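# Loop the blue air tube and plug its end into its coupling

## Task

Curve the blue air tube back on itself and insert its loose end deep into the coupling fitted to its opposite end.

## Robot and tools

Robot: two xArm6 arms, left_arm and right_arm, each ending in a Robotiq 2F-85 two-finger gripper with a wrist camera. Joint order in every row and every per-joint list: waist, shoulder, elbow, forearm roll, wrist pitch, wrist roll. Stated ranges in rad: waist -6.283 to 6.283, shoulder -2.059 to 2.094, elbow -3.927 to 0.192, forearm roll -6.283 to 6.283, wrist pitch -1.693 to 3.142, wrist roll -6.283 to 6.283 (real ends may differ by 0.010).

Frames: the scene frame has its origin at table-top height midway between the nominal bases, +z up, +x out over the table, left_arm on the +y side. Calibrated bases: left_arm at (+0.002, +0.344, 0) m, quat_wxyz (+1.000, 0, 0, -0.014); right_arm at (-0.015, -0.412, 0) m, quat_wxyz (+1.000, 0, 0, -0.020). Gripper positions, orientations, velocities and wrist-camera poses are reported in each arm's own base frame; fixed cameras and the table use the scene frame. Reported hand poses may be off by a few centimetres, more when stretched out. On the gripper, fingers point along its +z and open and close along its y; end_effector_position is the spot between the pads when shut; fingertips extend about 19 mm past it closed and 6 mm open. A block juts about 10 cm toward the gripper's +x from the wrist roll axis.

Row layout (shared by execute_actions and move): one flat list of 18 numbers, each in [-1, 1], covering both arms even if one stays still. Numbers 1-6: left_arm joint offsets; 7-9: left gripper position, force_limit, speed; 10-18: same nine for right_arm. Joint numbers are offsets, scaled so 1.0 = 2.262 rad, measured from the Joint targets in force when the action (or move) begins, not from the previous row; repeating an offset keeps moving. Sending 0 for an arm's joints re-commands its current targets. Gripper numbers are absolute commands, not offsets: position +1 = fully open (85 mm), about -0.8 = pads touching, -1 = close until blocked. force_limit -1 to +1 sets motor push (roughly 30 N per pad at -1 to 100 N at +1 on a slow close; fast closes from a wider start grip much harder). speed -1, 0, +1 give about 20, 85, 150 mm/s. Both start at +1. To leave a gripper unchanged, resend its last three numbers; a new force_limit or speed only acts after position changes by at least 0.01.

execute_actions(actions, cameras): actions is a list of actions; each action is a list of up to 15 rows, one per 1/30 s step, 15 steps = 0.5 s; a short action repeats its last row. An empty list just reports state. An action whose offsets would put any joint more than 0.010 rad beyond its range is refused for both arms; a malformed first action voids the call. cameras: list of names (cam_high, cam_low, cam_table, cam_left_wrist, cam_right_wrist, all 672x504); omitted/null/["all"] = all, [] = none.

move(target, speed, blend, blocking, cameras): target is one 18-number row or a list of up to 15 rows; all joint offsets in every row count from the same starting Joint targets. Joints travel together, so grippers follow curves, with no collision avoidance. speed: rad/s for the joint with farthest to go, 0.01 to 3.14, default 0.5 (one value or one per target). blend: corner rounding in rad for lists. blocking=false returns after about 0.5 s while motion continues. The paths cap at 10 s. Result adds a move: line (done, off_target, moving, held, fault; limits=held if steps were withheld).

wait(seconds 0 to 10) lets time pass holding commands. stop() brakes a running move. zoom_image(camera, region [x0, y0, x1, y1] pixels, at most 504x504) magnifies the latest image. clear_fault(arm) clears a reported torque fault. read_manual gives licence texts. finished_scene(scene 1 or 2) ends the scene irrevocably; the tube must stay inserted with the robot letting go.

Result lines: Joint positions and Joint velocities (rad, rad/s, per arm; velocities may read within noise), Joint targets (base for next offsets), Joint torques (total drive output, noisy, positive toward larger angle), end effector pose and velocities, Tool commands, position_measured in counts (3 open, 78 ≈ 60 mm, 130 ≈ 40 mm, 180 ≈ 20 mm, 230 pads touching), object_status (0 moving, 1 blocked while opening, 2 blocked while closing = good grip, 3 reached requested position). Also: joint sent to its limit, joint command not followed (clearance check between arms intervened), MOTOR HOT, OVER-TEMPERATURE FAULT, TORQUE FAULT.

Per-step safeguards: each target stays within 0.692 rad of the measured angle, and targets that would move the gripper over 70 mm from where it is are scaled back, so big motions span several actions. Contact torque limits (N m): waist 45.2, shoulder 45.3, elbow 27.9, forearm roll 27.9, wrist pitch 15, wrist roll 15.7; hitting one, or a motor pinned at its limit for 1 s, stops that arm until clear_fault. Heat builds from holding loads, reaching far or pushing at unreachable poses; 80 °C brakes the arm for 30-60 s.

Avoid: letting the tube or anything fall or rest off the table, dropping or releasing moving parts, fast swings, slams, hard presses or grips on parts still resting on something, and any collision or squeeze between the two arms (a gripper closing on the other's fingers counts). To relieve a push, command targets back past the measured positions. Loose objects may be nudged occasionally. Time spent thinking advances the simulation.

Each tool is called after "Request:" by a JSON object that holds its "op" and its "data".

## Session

Request:
{"op": "execute_actions", "data": {"actions": []}}

Scene clock: 0.00 s.
left_arm: end_effector_position=(+0.4822, -0.0678, +0.1690) position_measured=3 object_status=3 end_effector_quat_wxyz=(-0.054, +0.906, +0.094, +0.409) | right_arm: end_effector_position=(+0.4050, +0.4709, +0.2144) position_measured=3 object_status=3 end_effector_quat_wxyz=(+0.026, +0.915, +0.180, +0.359)
Joint positions: left_arm=[-0.134 -0.145 -0.616 1.765 0.28 1.933] | right_arm=[0.995 0.242 -1.215 -0.948 0.687 -1.077]
Joint velocities: within noise
Joint torques (N m): no reading
Motor temperatures (°C): left_arm=[40 39 35 38 43 40] | right_arm=[37 38 39 40 37 38]
Joint targets: left_arm=[-0.134 -0.145 -0.616 1.765 0.280 1.933] | right_arm=[0.995 0.242 -1.215 -0.948 0.687 -1.077]
Tool commands: left_gripper/position=+1.0 left_gripper/force_limit=+1.0 left_gripper/speed=+1.0 right_gripper/position=+1.0 right_gripper/force_limit=+1.0 right_gripper/speed=+1.0

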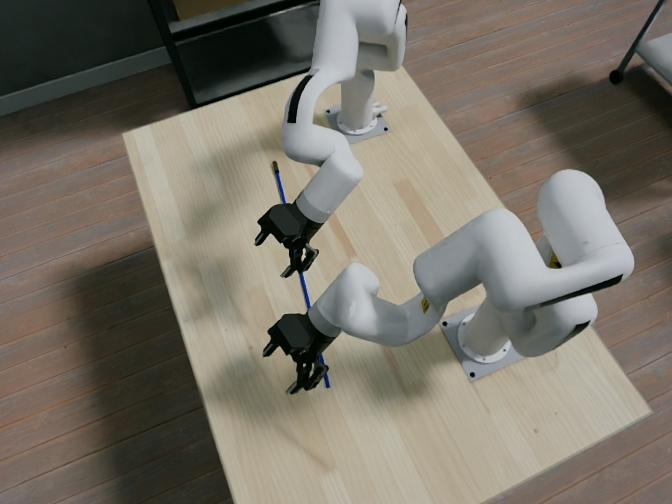

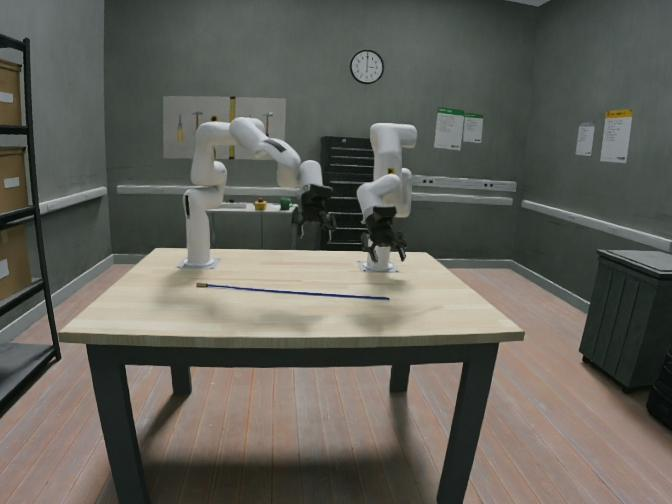

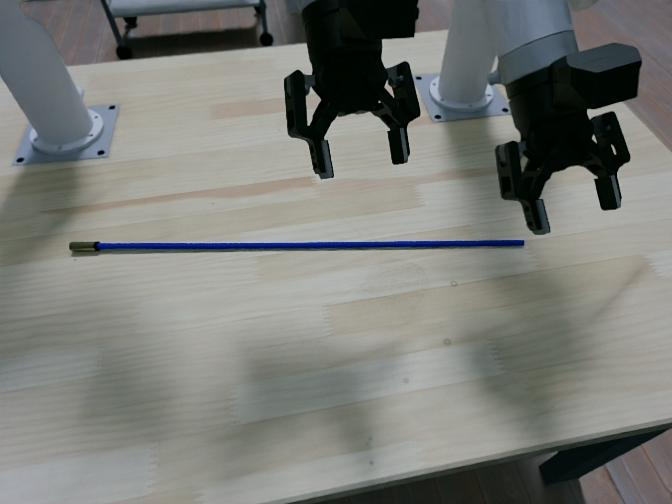

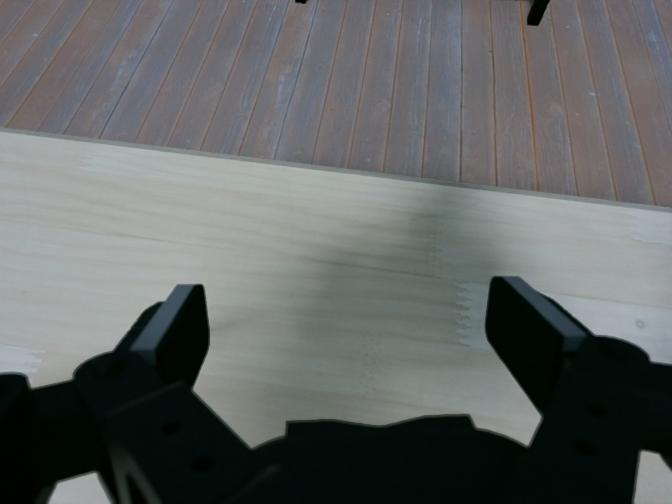

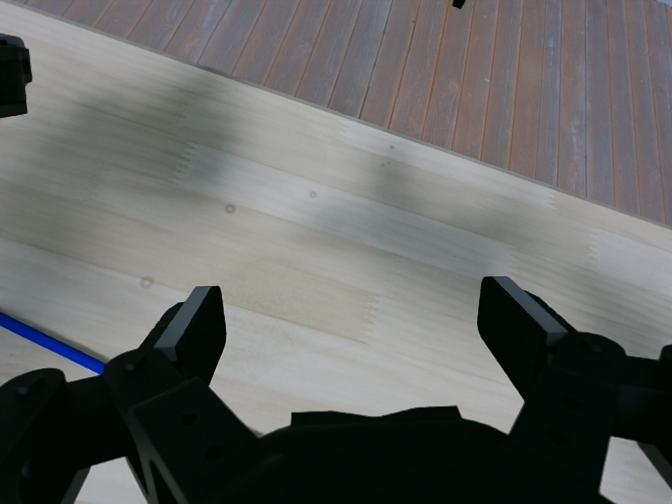

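Request:
{"op": "move", "data": {"target": [0.0538,-0.0092,-0.1462,-0.7803,0.3681,-1.0,-0.3,-1,-1,-0.2747,-0.4132,0.3050,0.4191,0.2346,-0.9967,-0.3,-1,-1], "speed": 0.9}}

Scene clock: 10.87 s.
left_arm: end_effector_position=(+0.4232, -0.0052, +0.2200) position_measured=167 object_status=0 end_effector_quat_wxyz=(+0.000, -0.523, +0.852, +0.000) | right_arm: end_effector_position=(+0.2641, +0.1036, +0.2200) position_measured=167 object_status=0 end_effector_quat_wxyz=(+0.000, +0.781, +0.624, +0.000)
Joint positions: left_arm=[-0.012 -0.165 -0.947 0 1.113 -0.328] | right_arm=[0.374 -0.693 -0.525 0 1.217 -3.331]
Joint velocities: within noise
Joint torques (N m): left_arm=[1.07 -23.99 -22.32 -1.41 -1.7 -0.08] | right_arm=[-1.98 -8.33 -23.06 0.27 -1.53 -0.12]
Motor temperatures (°C): left_arm=[40 39 36 38 43 40] | right_arm=[37 39 41 40 37 38]
Joint targets: left_arm=[-0.012 -0.165 -0.947 0.000 1.113 -0.328] | right_arm=[0.374 -0.693 -0.525 0.000 1.217 -3.331]
move: done

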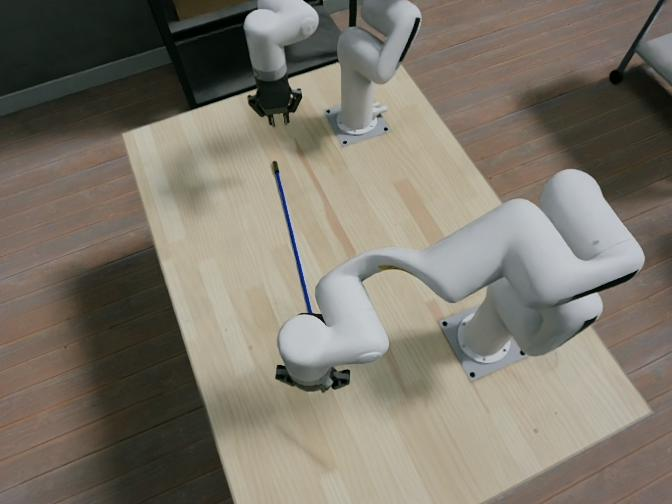

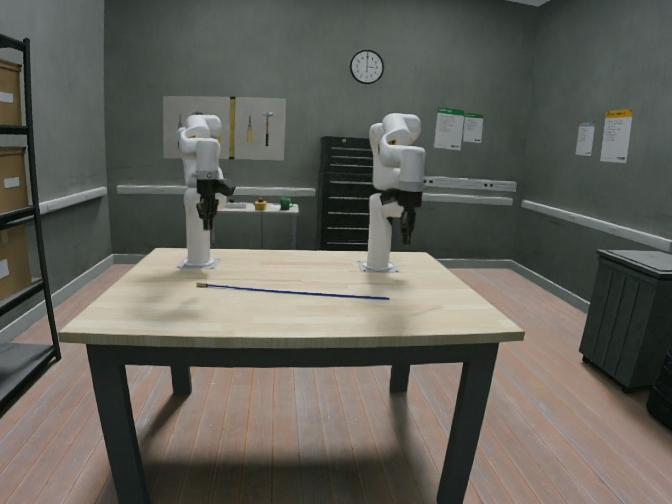

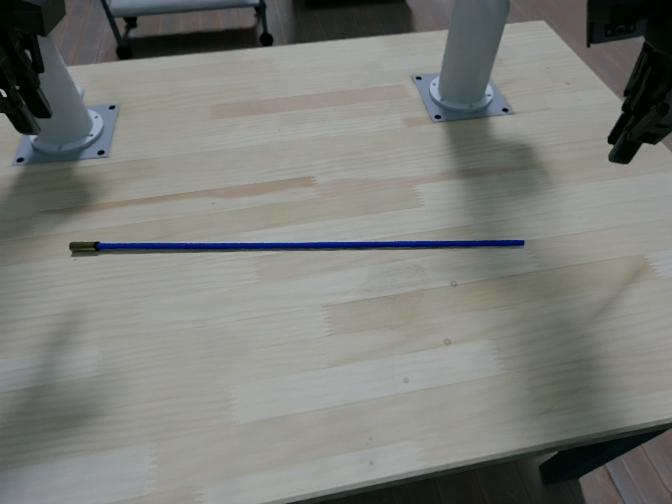

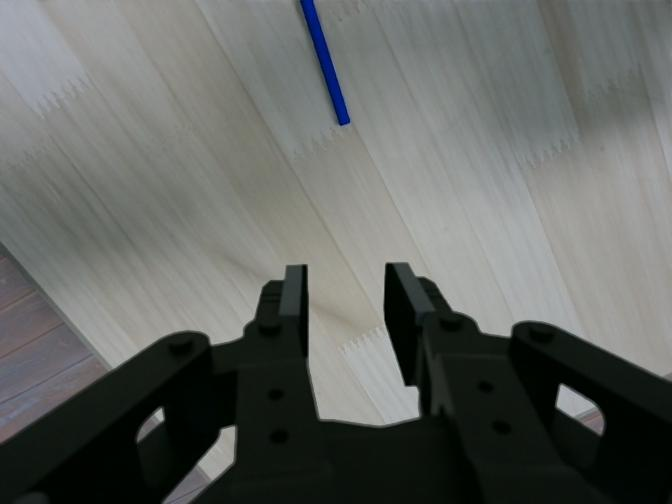

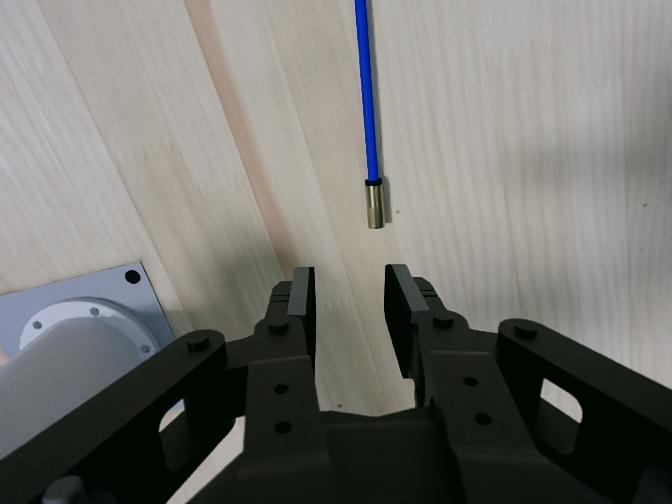

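Request:
{"op": "move", "data": {"target": [-0.1995,0.0836,0.1048,0,-0.1884,-0.3443,-0.3,-1,-1,-0.0414,0.1550,0.0843,0,-0.2393,-0.0823,-0.3,-1,-1], "speed": 0.6}}

Scene clock: 16.10 s.
left_arm: end_effector_position=(+0.3695, -0.1847, +0.0799) position_measured=167 object_status=3 end_effector_quat_wxyz=(+0.000, -0.655, +0.756, +0.000) | right_arm: end_effector_position=(+0.2939, +0.0845, +0.0800) position_measured=167 object_status=3 end_effector_quat_wxyz=(+0.000, +0.751, +0.660, +0.000)
Joint positions: left_arm=[-0.464 0.024 -0.71 0 0.687 -1.107] | right_arm=[0.28 -0.342 -0.334 0 0.676 -3.518]
Joint velocities: within noise
Joint torques (N m): left_arm=[-0.98 -23.44 -18.23 -0.53 -2.52 -0.22] | right_arm=[-2.08 -9.21 -18.95 -0.31 -1.92 -0.18]
Motor temperatures (°C): left_arm=[40 39 37 38 43 40] | right_arm=[37 39 41 40 38 38]
Joint targets: left_arm=[-0.464 0.024 -0.710 0.000 0.687 -1.107] | right_arm=[0.280 -0.342 -0.334 0.000 0.676 -3.518]
move: done

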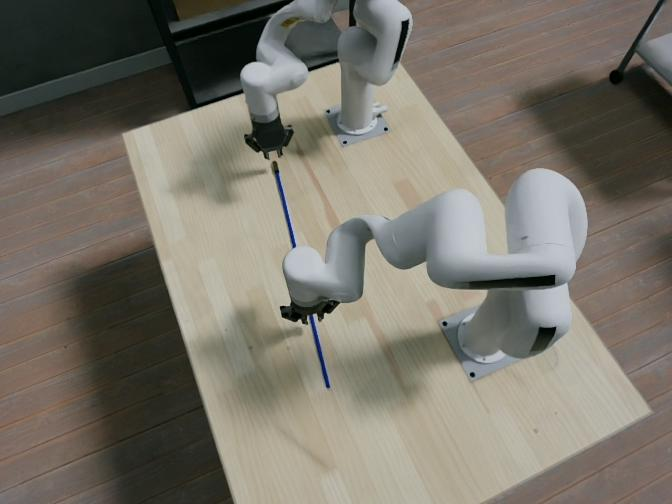

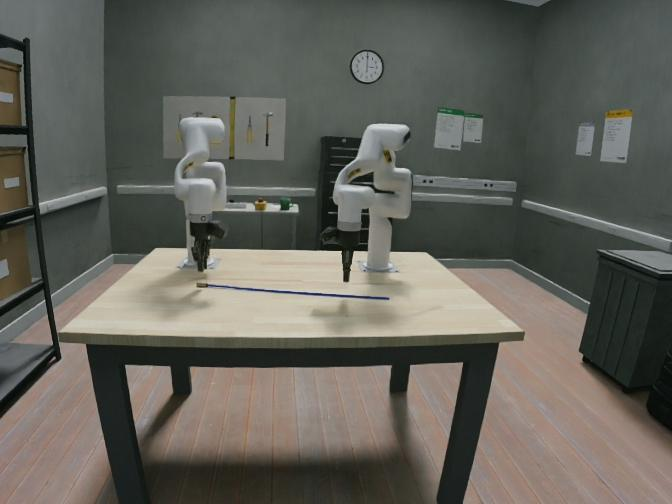

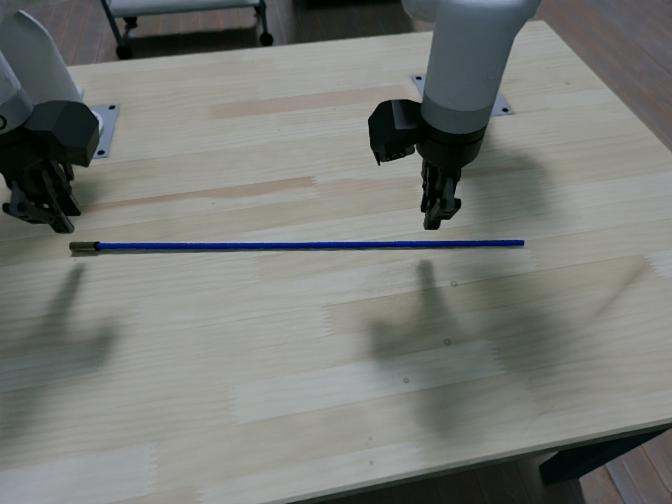

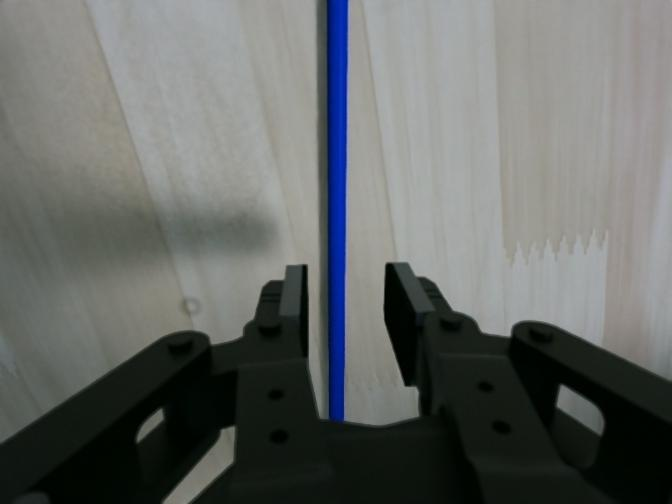

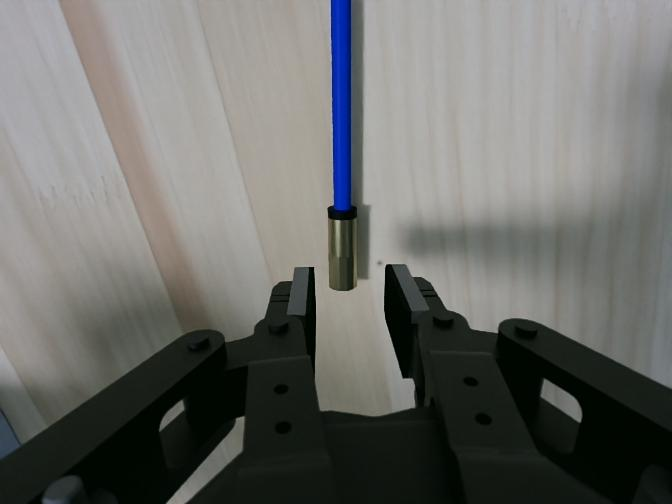

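Request:
{"op": "move", "data": {"target": [[-0.0006,0.0427,0.0124,0,-0.0554,-0.0086,-0.3,-1,-1,-0.0066,0.0601,0.0153,0,-0.0754,-0.0143,-0.3,-1,-1],[-0.0006,0.0658,0.0141,0,-0.0802,-0.0086,-0.3,-1,-1,-0.0066,0.0928,0.0175,0,-0.1103,-0.0143,-0.3,-1,-1]], "speed": [0.25,0.1]}}

Scene clock: 21.70 s.
left_arm: end_effector_position=(+0.3676, -0.1844, +0.0217) position_measured=167 object_status=3 end_effector_quat_wxyz=(+0.000, -0.662, +0.750, +0.000) | right_arm: end_effector_position=(+0.2933, +0.0796, +0.0220) position_measured=167 object_status=3 end_effector_quat_wxyz=(+0.000, +0.746, +0.666, +0.000)
Joint positions: left_arm=[-0.465 0.172 -0.678 0 0.505 -1.127] | right_arm=[0.265 -0.132 -0.295 0 0.427 -3.55]
Joint velocities: within noise
Joint torques (N m): left_arm=[-0.78 -25.04 -16.13 -0.13 -2.57 -0.1] | right_arm=[-2.08 -11.5 -15.52 -0.2 -1.97 -0.23]
Motor temperatures (°C): left_arm=[40 39 37 38 43 40] | right_arm=[37 39 41 40 38 38]
Joint targets: left_arm=[-0.465 0.172 -0.678 0.000 0.505 -1.127] | right_arm=[0.265 -0.132 -0.295 0.000 0.427 -3.550]
move: done

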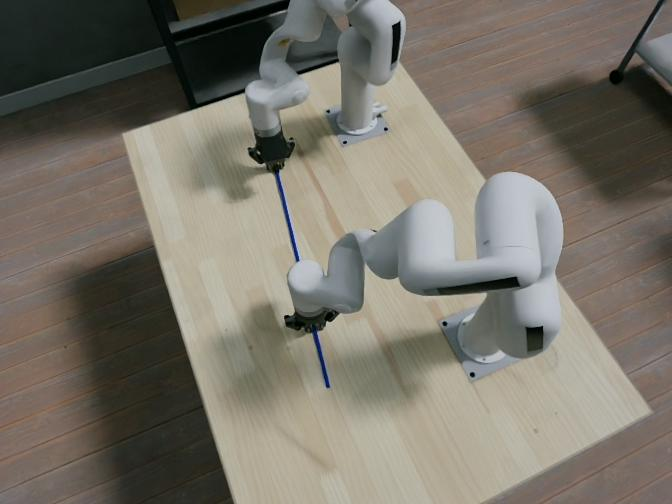

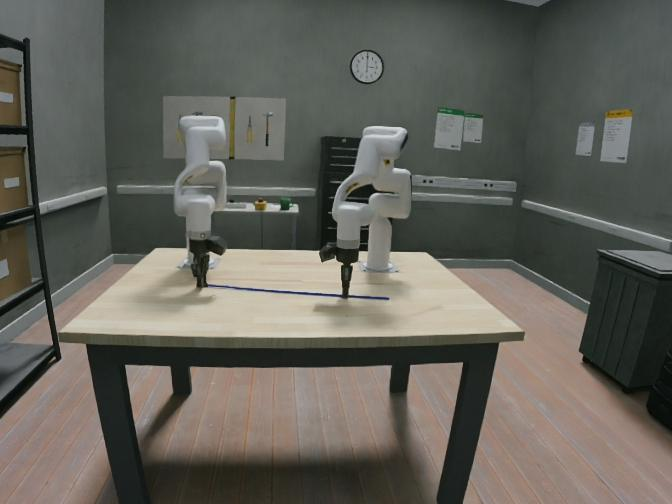

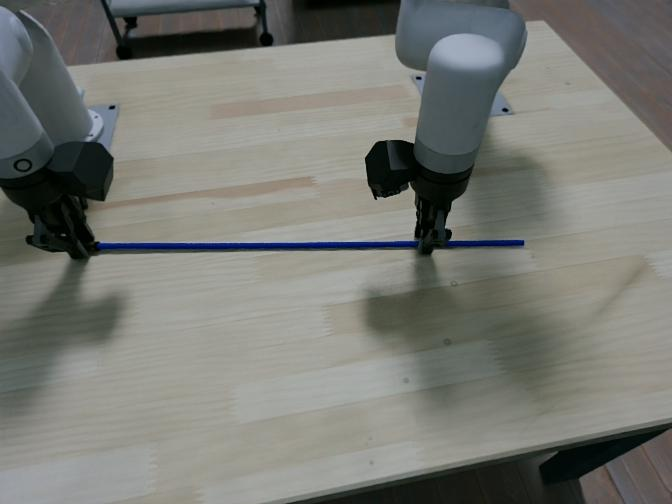

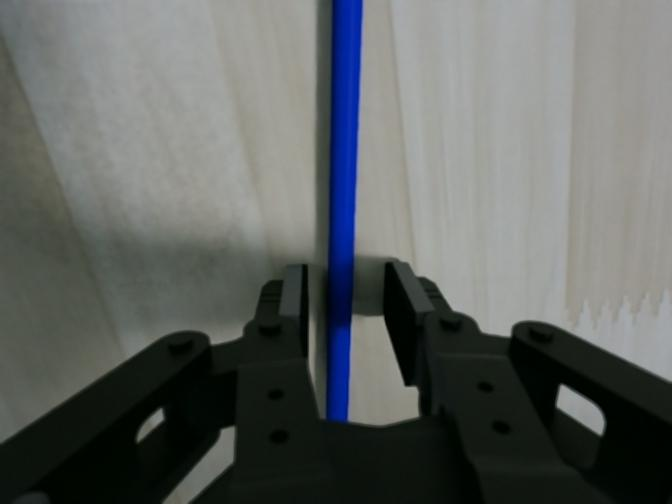

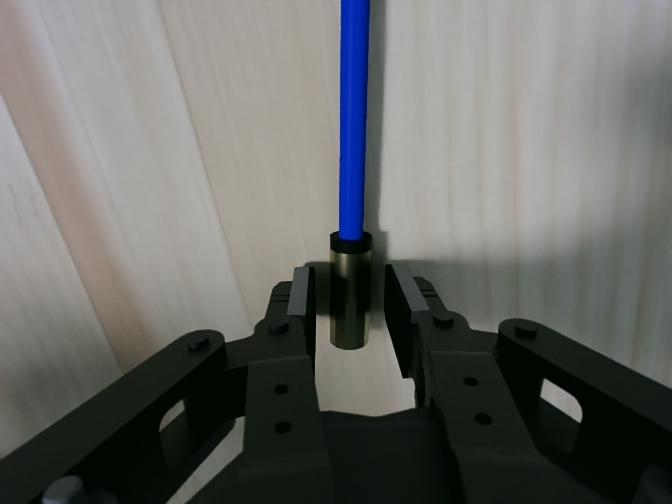

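Request:
{"op": "execute_actions", "data": {"actions": [[[0,0,0,0,0,0,-1,-1,-1,0,0,0,0,0,0,-1,-1,-1]],[[0,0,0,0,0,0,-1,-1,-1,0,0,0,0,0,0,-1,-1,-1]]], "cameras": ["cam_left_wrist","cam_right_wrist"]}}

Scene clock: 23.53 s.
left_arm: end_effector_position=(+0.3676, -0.1844, +0.0216) position_measured=212 object_status=2 end_effector_quat_wxyz=(+0.000, -0.662, +0.750, +0.000) | right_arm: end_effector_position=(+0.2933, +0.0796, +0.0220) position_measured=196 object_status=2 end_effector_quat_wxyz=(+0.000, +0.746, +0.666, +0.000)
Joint positions: left_arm=[-0.465 0.172 -0.678 0 0.505 -1.127] | right_arm=[0.265 -0.132 -0.295 0 0.427 -3.55]
Joint velocities: within noise
Joint torques (N m): left_arm=[-0.66 -24.63 -14.38 -0.33 -1.09 -0.06] | right_arm=[-2.23 -11.63 -15.08 -0.3 -1.81 -0.16]
Motor temperatures (°C): left_arm=[40 39 37 38 43 40] | right_arm=[37 39 41 40 38 38]
Joint targets: left_arm=[-0.465 0.172 -0.678 0.000 0.505 -1.127] | right_arm=[0.265 -0.132 -0.295 0.000 0.427 -3.550]
Images, in order (width x height): cam_left_wrist 672x504, cam_right_wrist 672x504.

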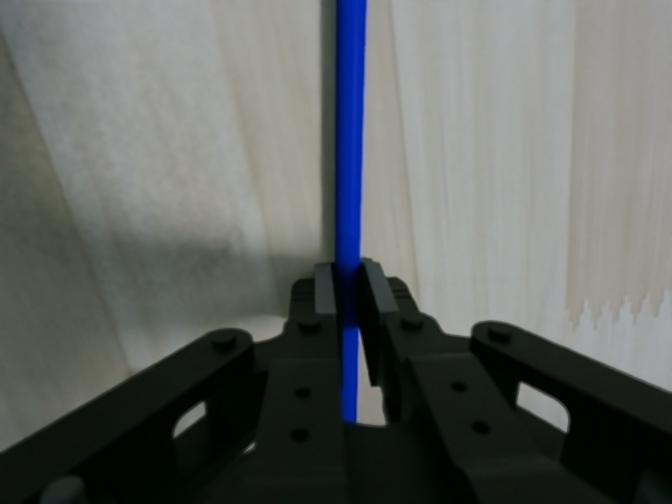

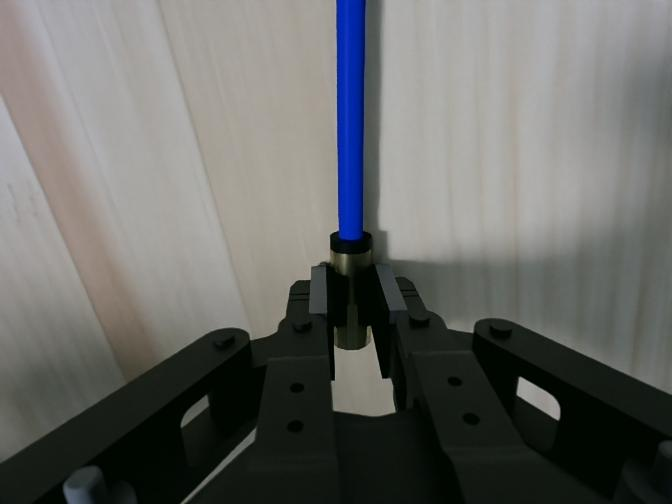

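Request:
{"op": "move", "data": {"target": [[0.0051,-0.0526,0.0194,0,0.0333,-0.1314,-1,-1,-1,0.0152,-0.0251,-0.0282,0,0.0533,0.1256,-1,-1,-1],[0.0069,-0.0887,0.0462,0,0.0425,-0.3842,-1,-1,-1,0.0688,0.0134,-0.0863,0,0.0728,0.3721,-1,-1,-1],[-0.0136,-0.0892,0.0468,0,0.0424,-0.6593,-1,-1,-1,0.1304,0.0702,-0.1524,0,0.0822,0.6420,-1,-1,-1],[-0.0453,-0.0661,0.0190,0,0.0472,-0.9225,-1,-1,-1,0.1943,0.1221,-0.2196,0,0.0974,0.9374,-1,-1,-1]], "speed": 0.4, "blend": [0.1,0.1,0.1,0], "cameras": ["cam_high","cam_table"]}}

Scene clock: 38.87 s.
left_arm: end_effector_position=(+0.3342, -0.2130, +0.0600) position_measured=212 object_status=2 end_effector_quat_wxyz=(+0.000, +0.990, +0.144, +0.000) | right_arm: end_effector_position=(+0.3339, +0.2839, +0.0601) position_measured=196 object_status=2 end_effector_quat_wxyz=(+0.000, +0.994, -0.111, +0.000)
Joint positions: left_arm=[-0.568 0.023 -0.635 0 0.612 -3.213] | right_arm=[0.705 0.144 -0.791 0 0.647 -1.43]
Joint velocities: within noise
Joint torques (N m): left_arm=[-0.55 -22.55 -18.21 -0.69 -1.72 -0.17] | right_arm=[1.82 -19.6 -20.04 -0.32 -1.49 0.32]
Motor temperatures (°C): left_arm=[40 39 37 38 43 40] | right_arm=[37 39 41 40 38 38]
Joint targets: left_arm=[-0.568 0.023 -0.635 0.000 0.612 -3.213] | right_arm=[0.705 0.144 -0.791 0.000 0.647 -1.430]
move: done
Images, in order (width x height): cam_high 672x504, cam_table 672x504.

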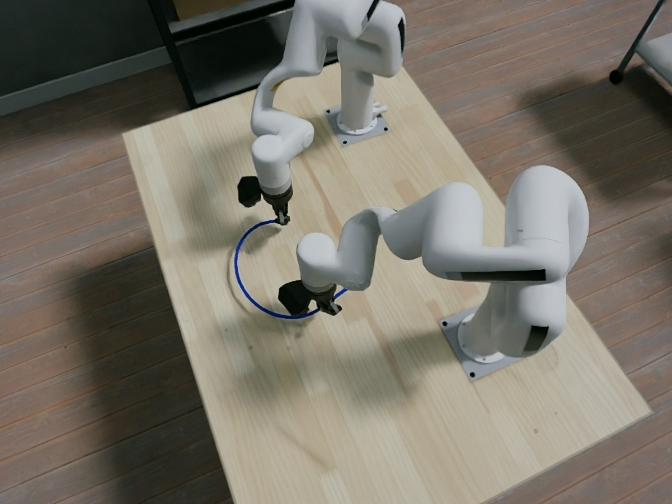

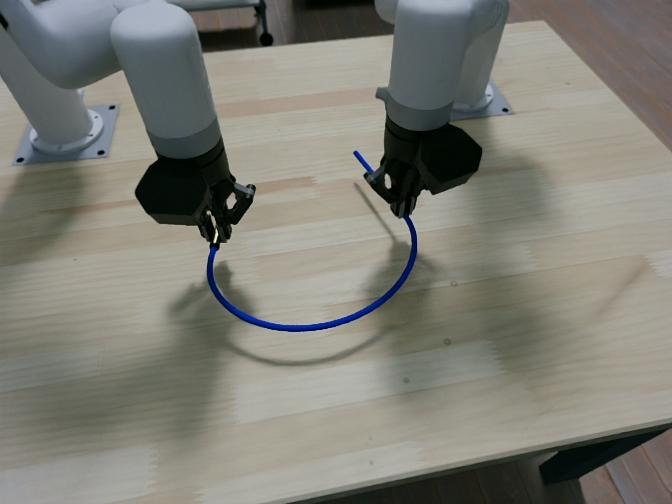

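Request:
{"op": "move", "data": {"target": [[-0.0130,0.0107,-0.0133,0,0.0026,-0.2059,-1,-1,-1,0.0259,0.0273,-0.0376,0,0.0103,0.2188,-1,-1,-1],[-0.0195,0.0164,-0.0204,0,0.0041,-0.4053,-1,-1,-1,0.0312,0.0335,-0.0463,0,0.0128,0.4170,-1,-1,-1],[-0.0206,0.0234,-0.0323,0,0.0088,-0.5993,-1,-1,-1,0.0347,0.0375,-0.0523,0,0.0149,0.6135,-1,-1,-1]], "speed": 0.4, "blend": [0.1,0.1,0]}}

Scene clock: 43.50 s.
left_arm: end_effector_position=(+0.3399, -0.2396, +0.0618) position_measured=212 object_status=2 end_effector_quat_wxyz=(+0.000, +0.697, +0.717, +0.000) | right_arm: end_effector_position=(+0.3320, +0.3305, +0.0602) position_measured=196 object_status=2 end_effector_quat_wxyz=(+0.000, +0.721, -0.693, +0.000)
Joint positions: left_arm=[-0.614 0.076 -0.708 0 0.632 -4.569] | right_arm=[0.783 0.229 -0.91 0 0.681 -0.042]
Joint velocities: within noise
Joint torques (N m): left_arm=[0.59 -23.45 -17.03 -0.85 -0.87 -0.34] | right_arm=[0.28 -21.28 -18.48 -0.28 -0.85 0.29]
Motor temperatures (°C): left_arm=[40 39 37 38 43 40] | right_arm=[37 39 41 40 38 38]
Joint targets: left_arm=[-0.614 0.076 -0.708 0.000 0.632 -4.569] | right_arm=[0.783 0.229 -0.910 0.000 0.681 -0.042]
move: done

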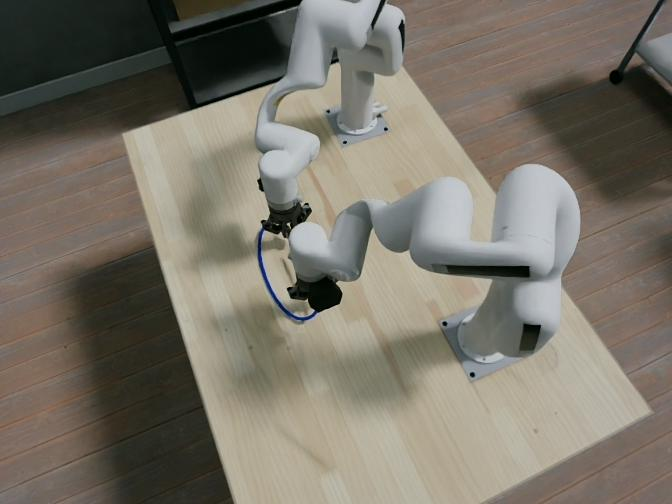

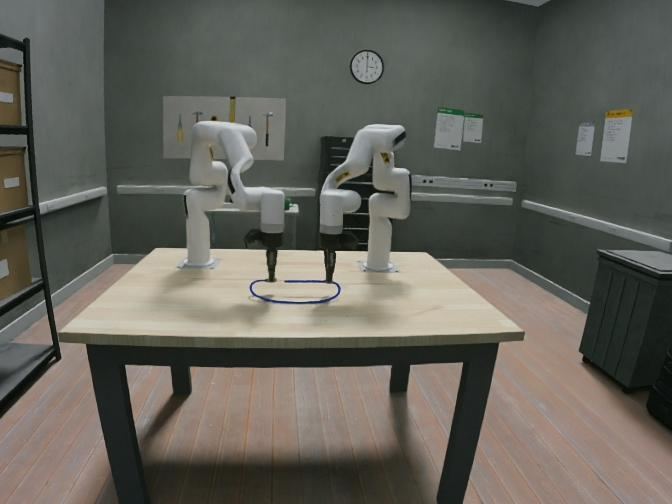

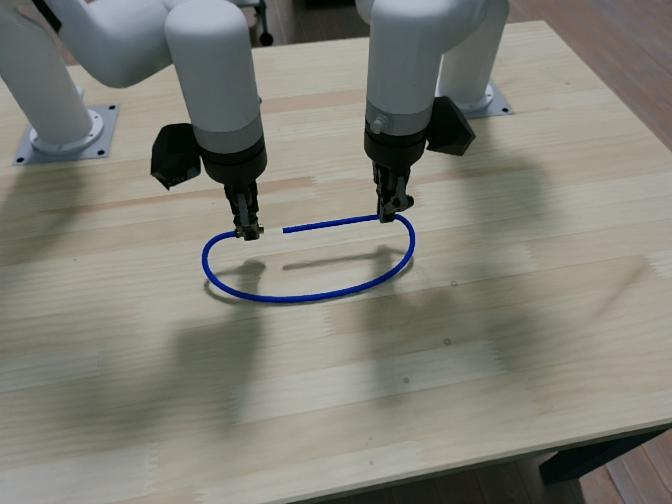

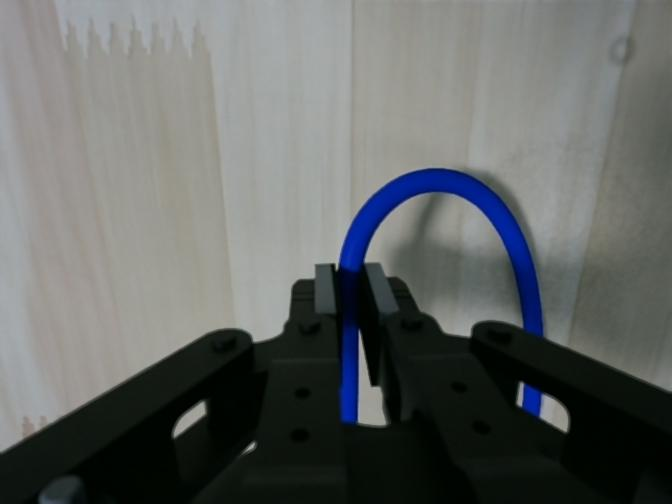

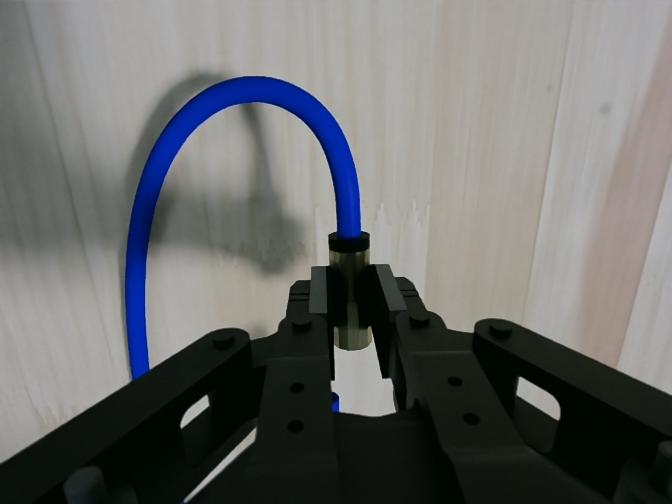

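Request:
{"op": "zoom_image", "data": {"camera": "cam_right_wrist", "region": [280, 300, 430, 420]}}

Request:
{"op": "zoom_image", "data": {"camera": "cam_table", "region": [200, 180, 440, 280]}}

Request:
{"op": "zoom_image", "data": {"camera": "cam_low", "region": [240, 260, 360, 310]}}

Scaled by 3.360 from the camera's 672x504 image, which has a finer 960x720 frame.

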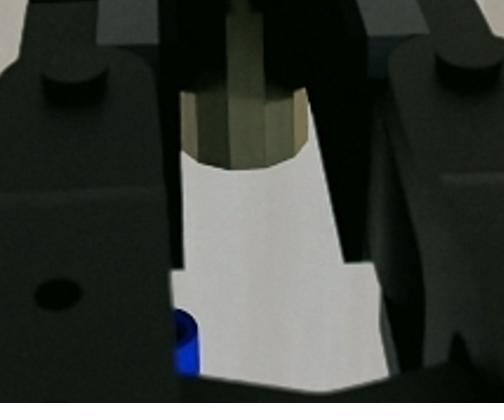

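Scaled by 2.100 from the camera's 672x504 image, which has a finer 960x720 frame.

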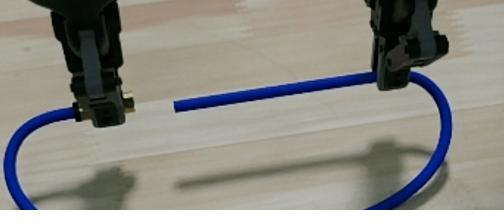

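Scaled by 4.200 from the camera's 672x504 image, which has a finer 960x720 frame.

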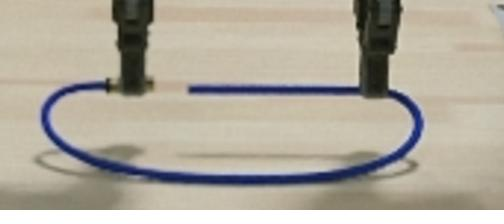

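Request:
{"op": "zoom_image", "data": {"camera": "cam_left_wrist", "region": [270, 230, 430, 430]}}

Scaled by 2.520 from the camera's 672x504 image, which has a finer 960x720 frame.

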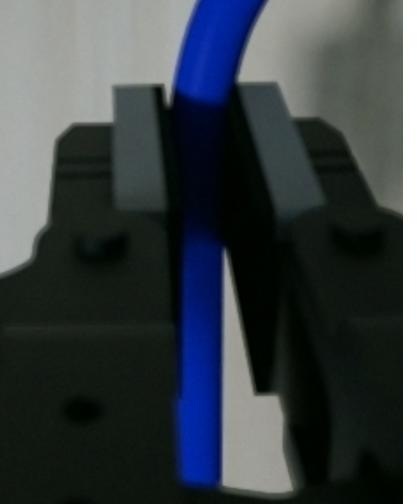

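Request:
{"op": "move", "data": {"target": [-0.0052,-0.0082,0.0104,0,-0.0023,-0.0052,-1,-1,-1,0,0,0,0,0,0,-1,-1,-1], "speed": 0.04, "cameras": ["cam_low","cam_table","cam_right_wrist"]}}

Request:
{"op": "zoom_image", "data": {"camera": "cam_right_wrist", "region": [280, 300, 430, 420]}}

Request:
{"op": "zoom_image", "data": {"camera": "cam_table", "region": [220, 200, 400, 260]}}

Request:
{"op": "zoom_image", "data": {"camera": "cam_low", "region": [260, 270, 350, 300]}}

Scene clock: 50.43 s.
left_arm: end_effector_position=(+0.3320, -0.2399, +0.0618) position_measured=212 object_status=2 end_effector_quat_wxyz=(+0.000, +0.697, +0.717, +0.000) | right_arm: end_effector_position=(+0.3320, +0.3305, +0.0602) position_measured=196 object_status=2 end_effector_quat_wxyz=(+0.000, +0.721, -0.693, +0.000)
Joint positions: left_arm=[-0.626 0.057 -0.685 0 0.627 -4.58] | right_arm=[0.783 0.229 -0.91 0 0.681 -0.042]
Joint velocities: within noise
Joint torques (N m): left_arm=[0.7 -25.42 -16.01 -1.07 -1.6 -0.4] | right_arm=[-0.9 -21.41 -17.8 -0.18 -1.12 0.36]
Motor temperatures (°C): left_arm=[40 39 37 38 43 40] | right_arm=[37 39 41 40 38 38]
Joint targets: left_arm=[-0.626 0.057 -0.685 0.000 0.627 -4.581] | right_arm=[0.783 0.229 -0.910 0.000 0.681 -0.042]
move: done
Images, in order (width x height): cam_low 672x504, cam_table 672x504, cam_right_wrist 672x504.

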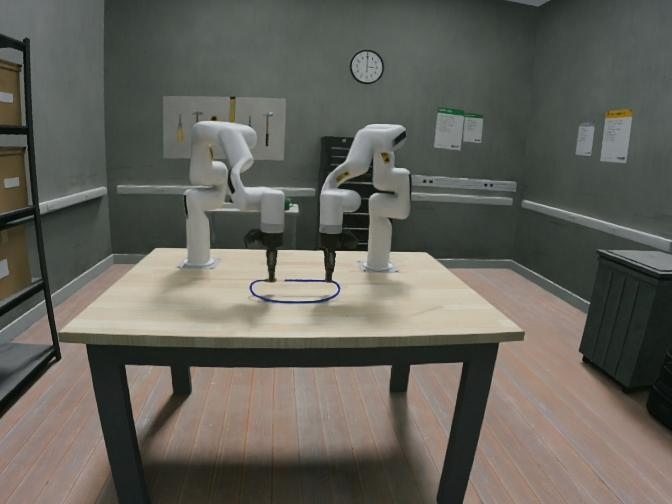

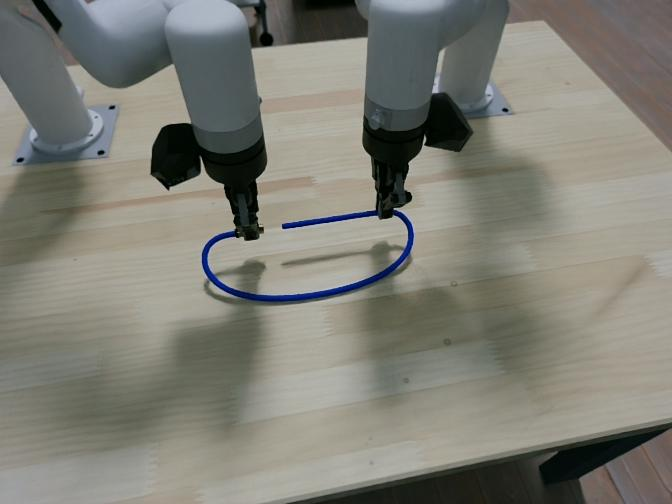

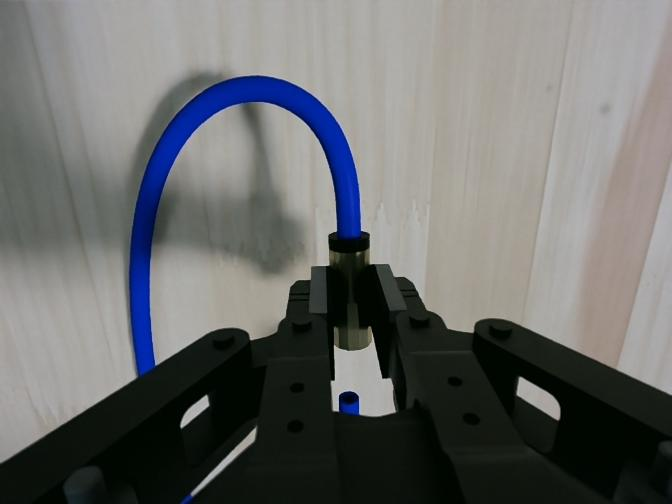

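Scaled by 3.360 from the camera's 672x504 image, which has a finer 960x720 frame.

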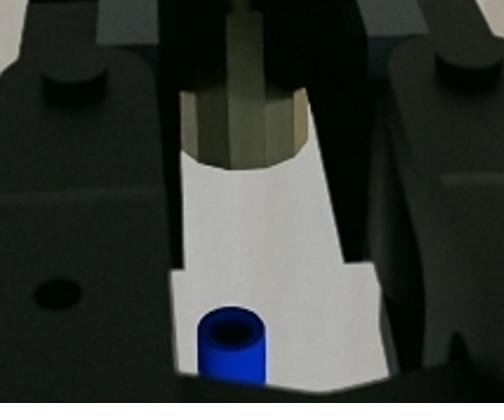

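Scaled by 2.800 from the camera's 672x504 image, which has a finer 960x720 frame.

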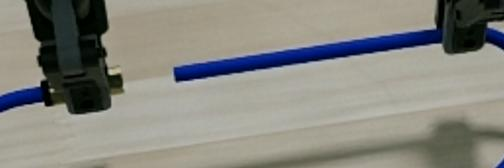

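Scaled by 5.600 from the camera's 672x504 image, which has a finer 960x720 frame.

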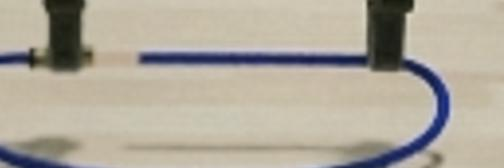

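Request:
{"op": "move", "data": {"target": [-0.0186,0.0172,-0.0219,0,0.0047,-0.0186,-1,-1,-1,0,0,0,0,0,0,-1,-1,-1], "speed": 0.06, "cameras": ["cam_low","cam_table","cam_right_wrist"]}}

Request:
{"op": "zoom_image", "data": {"camera": "cam_right_wrist", "region": [280, 300, 430, 420]}}

Request:
{"op": "zoom_image", "data": {"camera": "cam_table", "region": [220, 200, 370, 250]}}

Request:
{"op": "zoom_image", "data": {"camera": "cam_low", "region": [260, 270, 350, 300]}}

Scene clock: 56.50 s.
left_arm: end_effector_position=(+0.3321, -0.2619, +0.0617) position_measured=212 object_status=2 end_effector_quat_wxyz=(+0.000, +0.697, +0.717, +0.000) | right_arm: end_effector_position=(+0.3320, +0.3305, +0.0602) position_measured=196 object_status=2 end_effector_quat_wxyz=(+0.000, +0.721, -0.693, +0.000)
Joint positions: left_arm=[-0.668 0.096 -0.734 0 0.637 -4.622] | right_arm=[0.783 0.229 -0.91 0 0.681 -0.042]
Joint velocities: within noise
Joint torques (N m): left_arm=[0.3 -24.24 -17.46 -1.1 -1.07 -0.33] | right_arm=[-2.07 -22.33 -18.27 -0.03 -1.15 0.21]
Motor temperatures (°C): left_arm=[40 39 37 38 43 40] | right_arm=[37 39 41 40 38 38]
Joint targets: left_arm=[-0.668 0.096 -0.734 0.000 0.637 -4.623] | right_arm=[0.783 0.229 -0.910 0.000 0.681 -0.042]
move: done
Images, in order (width x height): cam_low 672x504, cam_table 672x504, cam_right_wrist 672x504.

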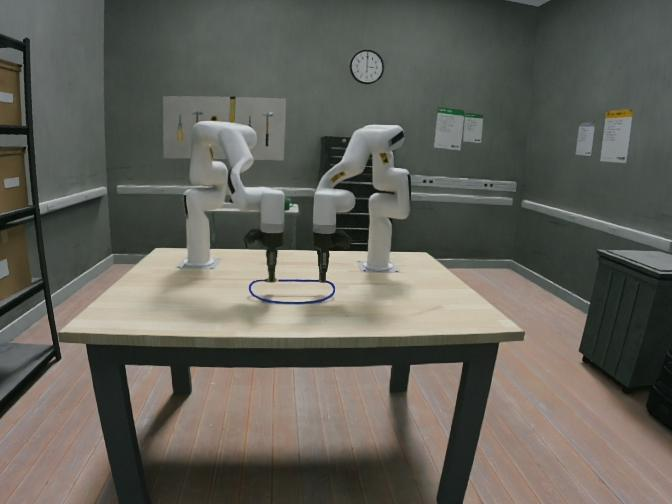

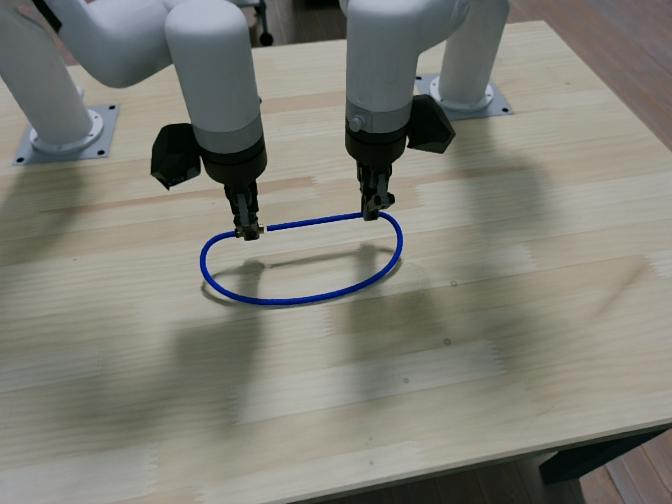

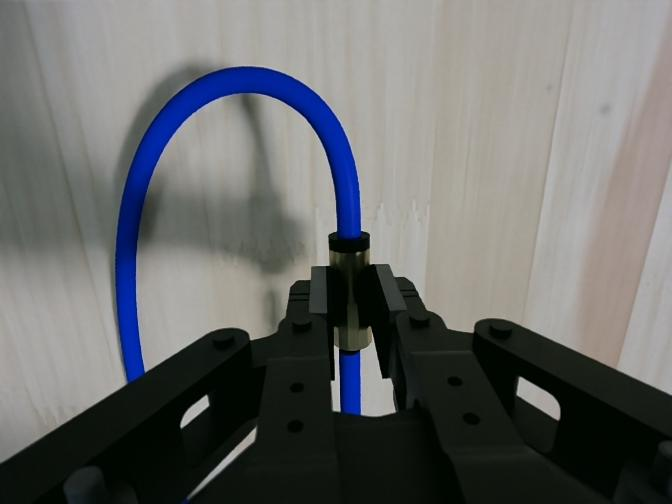

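Scaled by 3.360 from the camera's 672x504 image, which has a finer 960x720 frame.

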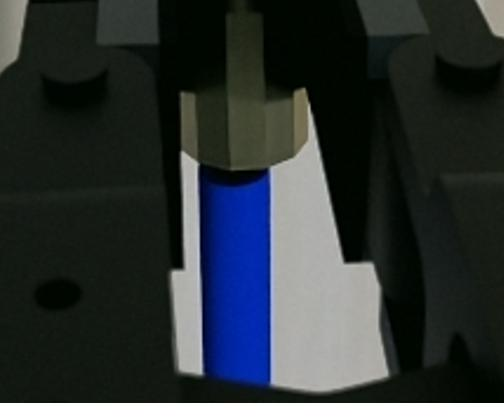

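Scaled by 3.360 from the camera's 672x504 image, which has a finer 960x720 frame.

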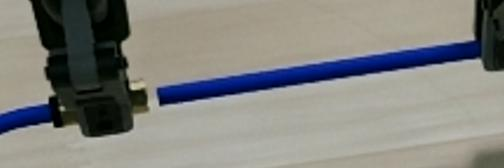

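Scaled by 5.600 from the camera's 672x504 image, which has a finer 960x720 frame.

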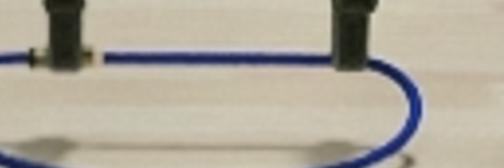

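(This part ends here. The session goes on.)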